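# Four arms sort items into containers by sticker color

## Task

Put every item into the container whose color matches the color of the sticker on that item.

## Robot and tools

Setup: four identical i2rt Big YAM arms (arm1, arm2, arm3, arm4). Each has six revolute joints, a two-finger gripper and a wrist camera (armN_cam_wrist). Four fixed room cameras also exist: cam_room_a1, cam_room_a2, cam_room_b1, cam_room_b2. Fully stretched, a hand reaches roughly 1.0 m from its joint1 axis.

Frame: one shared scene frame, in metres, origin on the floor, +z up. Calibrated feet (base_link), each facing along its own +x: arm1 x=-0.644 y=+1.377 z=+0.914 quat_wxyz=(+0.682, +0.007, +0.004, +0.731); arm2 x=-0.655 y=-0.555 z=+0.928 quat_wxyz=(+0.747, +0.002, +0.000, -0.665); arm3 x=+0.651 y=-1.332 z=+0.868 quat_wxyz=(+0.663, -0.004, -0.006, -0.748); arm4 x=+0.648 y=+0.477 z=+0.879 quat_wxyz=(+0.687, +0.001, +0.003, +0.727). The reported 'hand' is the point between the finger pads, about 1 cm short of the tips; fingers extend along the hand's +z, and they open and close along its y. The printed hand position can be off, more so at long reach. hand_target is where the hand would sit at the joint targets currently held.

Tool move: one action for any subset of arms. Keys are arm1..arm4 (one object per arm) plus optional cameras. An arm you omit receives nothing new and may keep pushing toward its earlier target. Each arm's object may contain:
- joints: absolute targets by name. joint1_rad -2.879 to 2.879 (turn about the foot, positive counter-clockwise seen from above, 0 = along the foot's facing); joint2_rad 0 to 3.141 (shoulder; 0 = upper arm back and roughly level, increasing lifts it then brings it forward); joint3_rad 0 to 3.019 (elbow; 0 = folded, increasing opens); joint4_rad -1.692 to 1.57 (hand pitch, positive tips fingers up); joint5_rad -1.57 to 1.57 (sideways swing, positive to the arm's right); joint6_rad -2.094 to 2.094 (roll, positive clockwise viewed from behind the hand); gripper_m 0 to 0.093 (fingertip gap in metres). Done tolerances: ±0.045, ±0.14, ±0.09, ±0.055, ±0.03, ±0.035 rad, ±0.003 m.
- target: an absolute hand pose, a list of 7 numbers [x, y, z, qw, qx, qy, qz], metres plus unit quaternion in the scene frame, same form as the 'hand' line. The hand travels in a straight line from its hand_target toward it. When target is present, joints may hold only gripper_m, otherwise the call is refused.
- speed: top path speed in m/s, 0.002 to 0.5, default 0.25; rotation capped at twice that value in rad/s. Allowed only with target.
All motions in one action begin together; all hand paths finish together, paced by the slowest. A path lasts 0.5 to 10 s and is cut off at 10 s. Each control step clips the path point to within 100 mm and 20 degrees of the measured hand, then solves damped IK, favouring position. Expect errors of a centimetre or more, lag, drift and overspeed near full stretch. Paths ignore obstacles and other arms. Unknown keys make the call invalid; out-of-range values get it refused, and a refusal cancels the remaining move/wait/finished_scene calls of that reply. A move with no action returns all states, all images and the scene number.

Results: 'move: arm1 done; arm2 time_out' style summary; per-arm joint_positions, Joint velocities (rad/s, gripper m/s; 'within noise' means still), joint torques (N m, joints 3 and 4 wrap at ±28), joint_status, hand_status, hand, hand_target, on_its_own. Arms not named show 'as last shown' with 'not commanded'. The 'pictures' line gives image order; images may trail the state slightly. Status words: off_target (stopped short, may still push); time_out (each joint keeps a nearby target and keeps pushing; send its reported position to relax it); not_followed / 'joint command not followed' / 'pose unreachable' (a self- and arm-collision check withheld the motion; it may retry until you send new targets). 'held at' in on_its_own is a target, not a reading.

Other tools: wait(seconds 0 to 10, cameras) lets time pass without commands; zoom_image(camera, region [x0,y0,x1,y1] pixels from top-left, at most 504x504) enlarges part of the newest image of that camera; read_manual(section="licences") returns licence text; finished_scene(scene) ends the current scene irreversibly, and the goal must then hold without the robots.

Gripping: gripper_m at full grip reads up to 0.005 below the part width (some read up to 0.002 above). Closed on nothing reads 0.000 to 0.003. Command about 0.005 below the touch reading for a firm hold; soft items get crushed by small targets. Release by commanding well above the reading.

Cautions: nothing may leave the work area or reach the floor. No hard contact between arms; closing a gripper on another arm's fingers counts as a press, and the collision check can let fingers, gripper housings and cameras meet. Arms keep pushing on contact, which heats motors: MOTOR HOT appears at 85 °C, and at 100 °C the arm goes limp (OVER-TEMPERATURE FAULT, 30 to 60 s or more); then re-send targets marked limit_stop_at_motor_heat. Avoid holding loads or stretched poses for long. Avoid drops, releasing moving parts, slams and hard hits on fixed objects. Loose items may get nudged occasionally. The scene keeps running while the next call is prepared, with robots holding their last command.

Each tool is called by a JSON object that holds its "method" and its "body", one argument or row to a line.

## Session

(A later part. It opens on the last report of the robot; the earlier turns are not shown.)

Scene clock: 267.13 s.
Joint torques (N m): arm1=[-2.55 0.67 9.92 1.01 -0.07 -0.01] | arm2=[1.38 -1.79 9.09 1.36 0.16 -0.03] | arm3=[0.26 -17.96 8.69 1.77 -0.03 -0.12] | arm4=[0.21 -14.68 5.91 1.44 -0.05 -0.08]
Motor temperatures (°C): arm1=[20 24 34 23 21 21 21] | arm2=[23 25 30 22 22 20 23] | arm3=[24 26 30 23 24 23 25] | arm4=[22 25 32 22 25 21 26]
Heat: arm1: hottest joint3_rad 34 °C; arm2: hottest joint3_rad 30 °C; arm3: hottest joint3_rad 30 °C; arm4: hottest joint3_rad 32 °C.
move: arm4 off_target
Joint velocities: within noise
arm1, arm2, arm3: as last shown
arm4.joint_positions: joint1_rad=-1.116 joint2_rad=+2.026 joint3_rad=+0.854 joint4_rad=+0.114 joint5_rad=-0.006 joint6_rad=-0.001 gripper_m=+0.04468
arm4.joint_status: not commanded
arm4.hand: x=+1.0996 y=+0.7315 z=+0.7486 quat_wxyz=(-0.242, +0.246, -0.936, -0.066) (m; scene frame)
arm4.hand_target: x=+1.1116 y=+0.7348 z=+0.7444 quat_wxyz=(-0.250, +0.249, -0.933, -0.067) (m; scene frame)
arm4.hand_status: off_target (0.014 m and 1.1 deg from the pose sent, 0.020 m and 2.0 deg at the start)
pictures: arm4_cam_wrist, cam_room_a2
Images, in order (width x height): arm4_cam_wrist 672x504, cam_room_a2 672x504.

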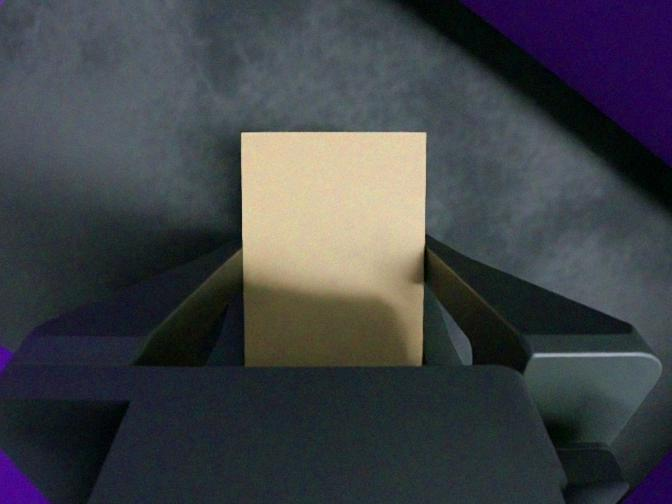

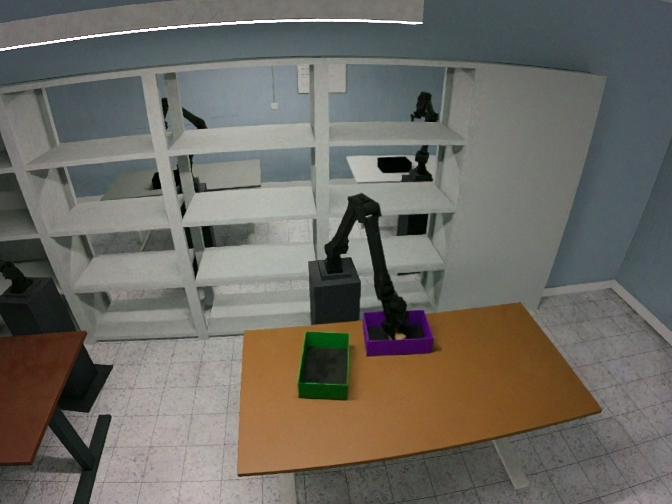

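{"method": "move", "body": {
  "arm4": {"target": [1.112, 0.735, 0.736, 0.2501, -0.2492, 0.9333, 0.0668], "speed": 0.06}
}}

{"method": "move", "body": {
  "arm3": {"target": [1.150, -1.740, 0.764, 0.2765, 0.3114, 0.9042, -0.0952], "speed": 0.06, "joints": {"gripper_m": 0.062}},
  "arm4": {"target": [1.112, 0.735, 0.750, 0.2501, -0.2492, 0.9333, 0.0668], "speed": 0.06, "joints": {"gripper_m": 0.055}},
  "cameras": ["arm3_cam_wrist", "arm4_cam_wrist"]
}}

Scene clock: 274.97 s.
Joint torques (N m): arm1=[-2.73 1.26 10.03 0.88 -0.07 0] | arm2=[1.44 -1.85 9.13 1.4 0.15 -0.03] | arm3=[0.26 -17.85 8.68 1.74 -0.02 -0.11] | arm4=[0.03 -14.1 5.64 1.29 -0.03 -0.07]
Motor temperatures (°C): arm1=[20 24 34 23 21 21 21] | arm2=[23 25 30 22 22 20 23] | arm3=[24 26 30 23 24 23 25] | arm4=[22 25 32 22 24 21 26]
Heat: arm1: hottest joint3_rad 34 °C; arm2: hottest joint3_rad 30 °C; arm3: hottest joint3_rad 30 °C; arm4: hottest joint3_rad 32 °C.
move: arm4 off_target
Joint velocities: within noise
arm1.joint_positions: joint1_rad=-2.248 joint2_rad=+0.756 joint3_rad=+1.395 joint4_rad=-1.590 joint5_rad=-0.009 joint6_rad=+0.002 gripper_m=+0.09293
arm1.joint_status: not commanded
arm1.hand: x=-0.4361 y=+1.2378 z=+1.3760 quat_wxyz=(-0.285, -0.285, -0.911, +0.088) (m; scene frame)
arm1.hand_target: x=-0.4407 y=+1.2382 z=+1.3783 quat_wxyz=(-0.285, -0.286, -0.911, +0.090) (m; scene frame)
arm1.hand_status: not commanded
arm2.joint_positions: joint1_rad=+0.915 joint2_rad=+0.754 joint3_rad=+1.407 joint4_rad=-1.586 joint5_rad=+0.003 joint6_rad=+0.014 gripper_m=+0.09290
arm2.joint_status: not commanded
arm2.hand: x=-0.4477 y=-0.6825 z=+1.4001 quat_wxyz=(-0.303, -0.260, -0.913, +0.081) (m; scene frame)
arm2.hand_target: x=-0.4504 y=-0.6793 z=+1.3958 quat_wxyz=(-0.295, -0.253, -0.918, +0.081) (m; scene frame)
arm2.hand_status: not commanded
arm3: as last shown
arm4.joint_positions: joint1_rad=-1.116 joint2_rad=+2.036 joint3_rad=+0.859 joint4_rad=+0.137 joint5_rad=-0.006 joint6_rad=-0.002 gripper_m=+0.04468
arm4.joint_status: not commanded
arm4.hand: x=+1.1042 y=+0.7341 z=+0.7477 quat_wxyz=(-0.250, +0.246, -0.934, -0.068) (m; scene frame)
arm4.hand_target: x=+1.1114 y=+0.7347 z=+0.7364 quat_wxyz=(-0.250, +0.249, -0.933, -0.067) (m; scene frame)
arm4.hand_status: off_target (0.014 m and 0.4 deg from the pose sent, 0.018 m and 1.1 deg at the start)
pictures: none

Scene clock: 275.93 s.
Joint torques (N m): arm1=[-2.9 1.08 9.98 0.87 -0.07 -0.06] | arm2=[1.38 -1.79 9.14 1.39 0.15 -0.03] | arm3=[0.15 -21.54 8.32 0.73 -0.02 -0.11] | arm4=[0.79 -17.9 5.41 0.29 -0.04 -0.08]
Motor temperatures (°C): arm1=[20 24 34 23 21 21 21] | arm2=[23 25 30 22 22 20 23] | arm3=[24 26 30 23 24 23 25] | arm4=[22 25 32 22 24 21 26]
Heat: arm1: hottest joint3_rad 34 °C; arm2: hottest joint3_rad 30 °C; arm3: hottest joint3_rad 30 °C; arm4: hottest joint3_rad 32 °C.
move: arm3 off_target; arm4 off_target
Joint velocities: within noise
arm1, arm2: as last shown
arm3.joint_positions: joint1_rad=+1.014 joint2_rad=+2.162 joint3_rad=+1.164 joint4_rad=-0.022 joint5_rad=-0.022 joint6_rad=-0.010 gripper_m=+0.06196
arm3.joint_status: all done
arm3.hand: x=+1.1408 y=-1.7229 z=+0.7478 quat_wxyz=(-0.262, -0.311, -0.909, +0.088) (m; scene frame)
arm3.hand_target: x=+1.1494 y=-1.7397 z=+0.7645 quat_wxyz=(-0.277, -0.311, -0.904, +0.095) (m; scene frame)
arm3.hand_status: off_target (0.025 m and 2.0 deg from the pose sent, 0.022 m and 1.3 deg at the start)
arm4.joint_positions: joint1_rad=-1.116 joint2_rad=+2.040 joint3_rad=+0.859 joint4_rad=+0.129 joint5_rad=-0.006 joint6_rad=-0.002 gripper_m=+0.05491
arm4.joint_status: all done
arm4.hand: x=+1.1018 y=+0.7327 z=+0.7446 quat_wxyz=(-0.245, +0.246, -0.935, -0.066) (m; scene frame)
arm4.hand_target: x=+1.1118 y=+0.7349 z=+0.7501 quat_wxyz=(-0.250, +0.249, -0.933, -0.067) (m; scene frame)
arm4.hand_status: off_target (0.012 m and 0.8 deg from the pose sent, 0.008 m and 0.4 deg at the start)
pictures: arm3_cam_wrist, arm4_cam_wrist
Images, in order (width x height): arm3_cam_wrist 672x504, arm4_cam_wrist 672x504.

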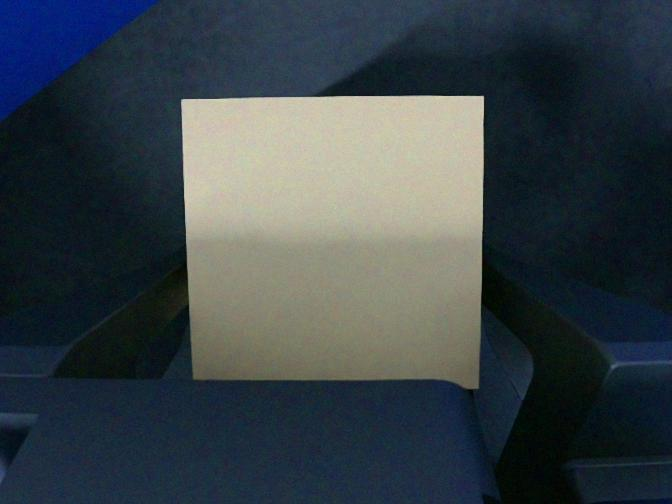

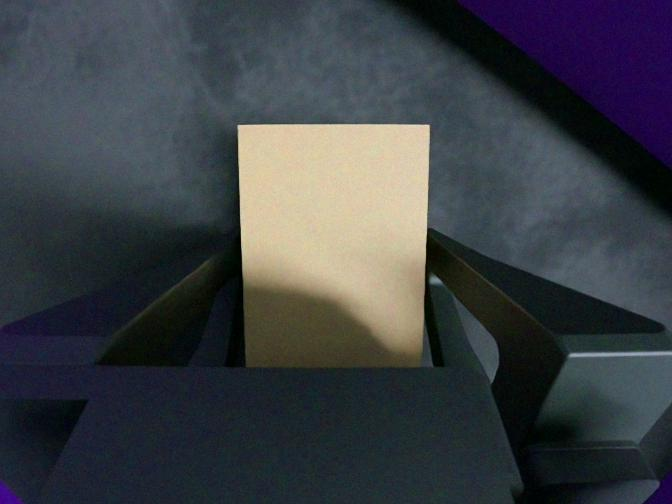

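{"method": "move", "body": {
  "arm3": {"joints": {"gripper_m": 0.078}},
  "arm4": {"joints": {"gripper_m": 0.070}}
}}

{"method": "move", "body": {
  "arm3": {"target": [1.142, -1.732, 0.93, 0.2765, 0.3114, 0.9042, -0.0952], "speed": 0.15},
  "arm4": {"target": [1.100, 0.730, 0.92, 0.2501, -0.2492, 0.9333, 0.0668], "speed": 0.15},
  "cameras": ["arm3_cam_wrist", "arm4_cam_wrist", "cam_room_a1", "cam_room_a2"]
}}

Scene clock: 282.93 s.
Joint torques (N m): arm1=[-2.9 1.26 10.03 0.96 -0.05 -0.04] | arm2=[1.32 -1.79 9.11 1.39 0.16 -0.03] | arm3=[0.15 -21.42 8.32 0.7 -0.03 -0.13] | arm4=[0.03 -17.85 5.38 0.44 -0.06 -0.08]
Motor temperatures (°C): arm1=[20 24 34 23 21 21 21] | arm2=[23 25 30 22 22 20 23] | arm3=[24 26 30 23 24 23 24] | arm4=[22 25 32 22 24 21 26]
Heat: arm1: hottest joint3_rad 34 °C; arm2: hottest joint3_rad 30 °C; arm3: hottest joint3_rad 30 °C; arm4: hottest joint3_rad 32 °C.
move: arm3 done; arm4 done
Joint velocities: within noise
arm1, arm2: as last shown
arm3.joint_positions: joint1_rad=+1.014 joint2_rad=+2.162 joint3_rad=+1.164 joint4_rad=-0.022 joint5_rad=-0.022 joint6_rad=-0.010 gripper_m=+0.07794
arm3.joint_status: all done
arm3.hand: x=+1.1408 y=-1.7229 z=+0.7478 quat_wxyz=(-0.262, -0.311, -0.909, +0.088) (m; scene frame)
arm3.hand_target: x=+1.1494 y=-1.7397 z=+0.7645 quat_wxyz=(-0.277, -0.311, -0.904, +0.095) (m; scene frame)
arm3.hand_status: not commanded
arm4.joint_positions: joint1_rad=-1.116 joint2_rad=+2.040 joint3_rad=+0.859 joint4_rad=+0.129 joint5_rad=-0.006 joint6_rad=-0.002 gripper_m=+0.06989
arm4.joint_status: all done
arm4.hand: x=+1.1018 y=+0.7327 z=+0.7446 quat_wxyz=(-0.245, +0.246, -0.935, -0.066) (m; scene frame)
arm4.hand_target: x=+1.1118 y=+0.7349 z=+0.7501 quat_wxyz=(-0.250, +0.249, -0.933, -0.067) (m; scene frame)
arm4.hand_status: not commanded
pictures: none

Scene clock: 284.77 s.
Joint torques (N m): arm1=[-2.9 0.79 10.02 1.17 -0.04 -0.01] | arm2=[1.38 -1.9 9.13 1.39 0.16 -0.02] | arm3=[0.15 -19.08 11.4 0.73 -0.05 -0.12] | arm4=[0.44 -14.74 9.22 0.42 0.02 -0.05]
Motor temperatures (°C): arm1=[20 24 34 23 21 21 21] | arm2=[23 25 30 22 22 20 23] | arm3=[24 26 30 23 24 23 24] | arm4=[22 25 32 22 24 21 26]
Heat: arm1: hottest joint3_rad 34 °C; arm2: hottest joint3_rad 30 °C; arm3: hottest joint3_rad 30 °C; arm4: hottest joint3_rad 32 °C.
move: arm3 off_target; arm4 off_target
Joint velocities: within noise
arm1, arm2: as last shown
arm3.joint_positions: joint1_rad=+1.014 joint2_rad=+1.827 joint3_rad=+1.177 joint4_rad=-0.376 joint5_rad=-0.022 joint6_rad=-0.010 gripper_m=+0.07794
arm3.joint_status: not commanded
arm3.hand: x=+1.1332 y=-1.7148 z=+0.9101 quat_wxyz=(-0.260, -0.311, -0.910, +0.087) (m; scene frame)
arm3.hand_target: x=+1.1411 y=-1.7314 z=+0.9302 quat_wxyz=(-0.276, -0.311, -0.904, +0.095) (m; scene frame)
arm3.hand_status: off_target (0.028 m and 2.2 deg from the pose sent, 0.183 m and 2.0 deg at the start)
arm4.joint_positions: joint1_rad=-1.116 joint2_rad=+1.607 joint3_rad=+0.859 joint4_rad=-0.321 joint5_rad=-0.006 joint6_rad=-0.002 gripper_m=+0.06989
arm4.joint_status: not commanded
arm4.hand: x=+1.0861 y=+0.7241 z=+0.9054 quat_wxyz=(-0.237, +0.247, -0.937, -0.064) (m; scene frame)
arm4.hand_target: x=+1.0995 y=+0.7297 z=+0.9202 quat_wxyz=(-0.250, +0.249, -0.933, -0.067) (m; scene frame)
arm4.hand_status: off_target (0.021 m and 1.6 deg from the pose sent, 0.175 m and 0.8 deg at the start)
pictures: arm3_cam_wrist, arm4_cam_wrist, cam_room_a1, cam_room_a2
Images, in order (width x height): arm3_cam_wrist 672x504, arm4_cam_wrist 672x504, cam_room_a1 672x504, cam_room_a2 672x504.

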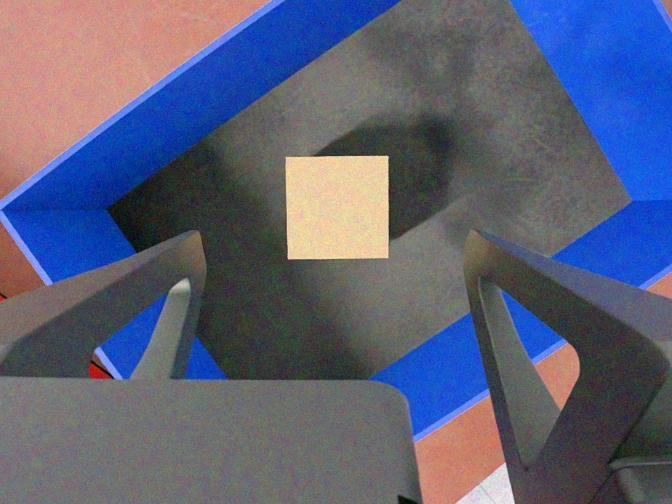

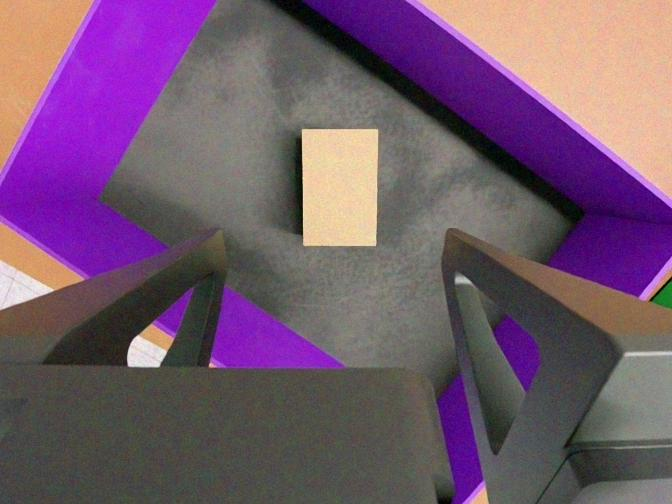

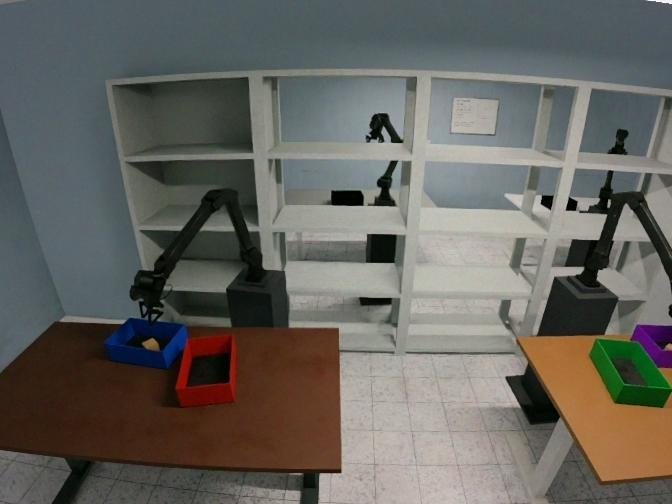

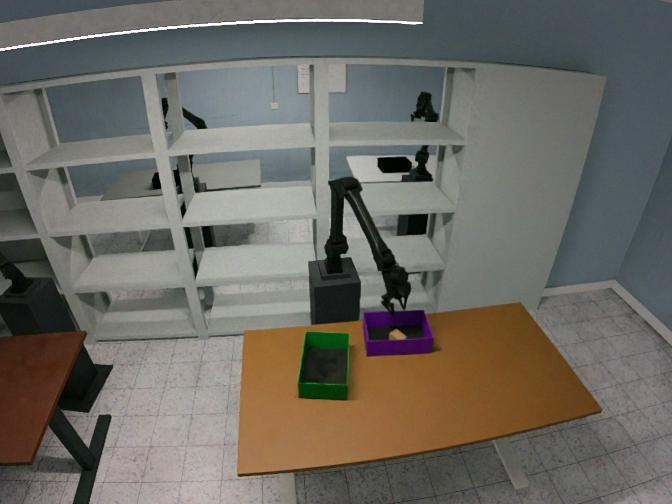

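Both items are in the matching containers and at rest, so I'm ending the scene.

{"method": "finished_scene", "body": {
  "scene": 3
}}

The scene is finished: the task was done.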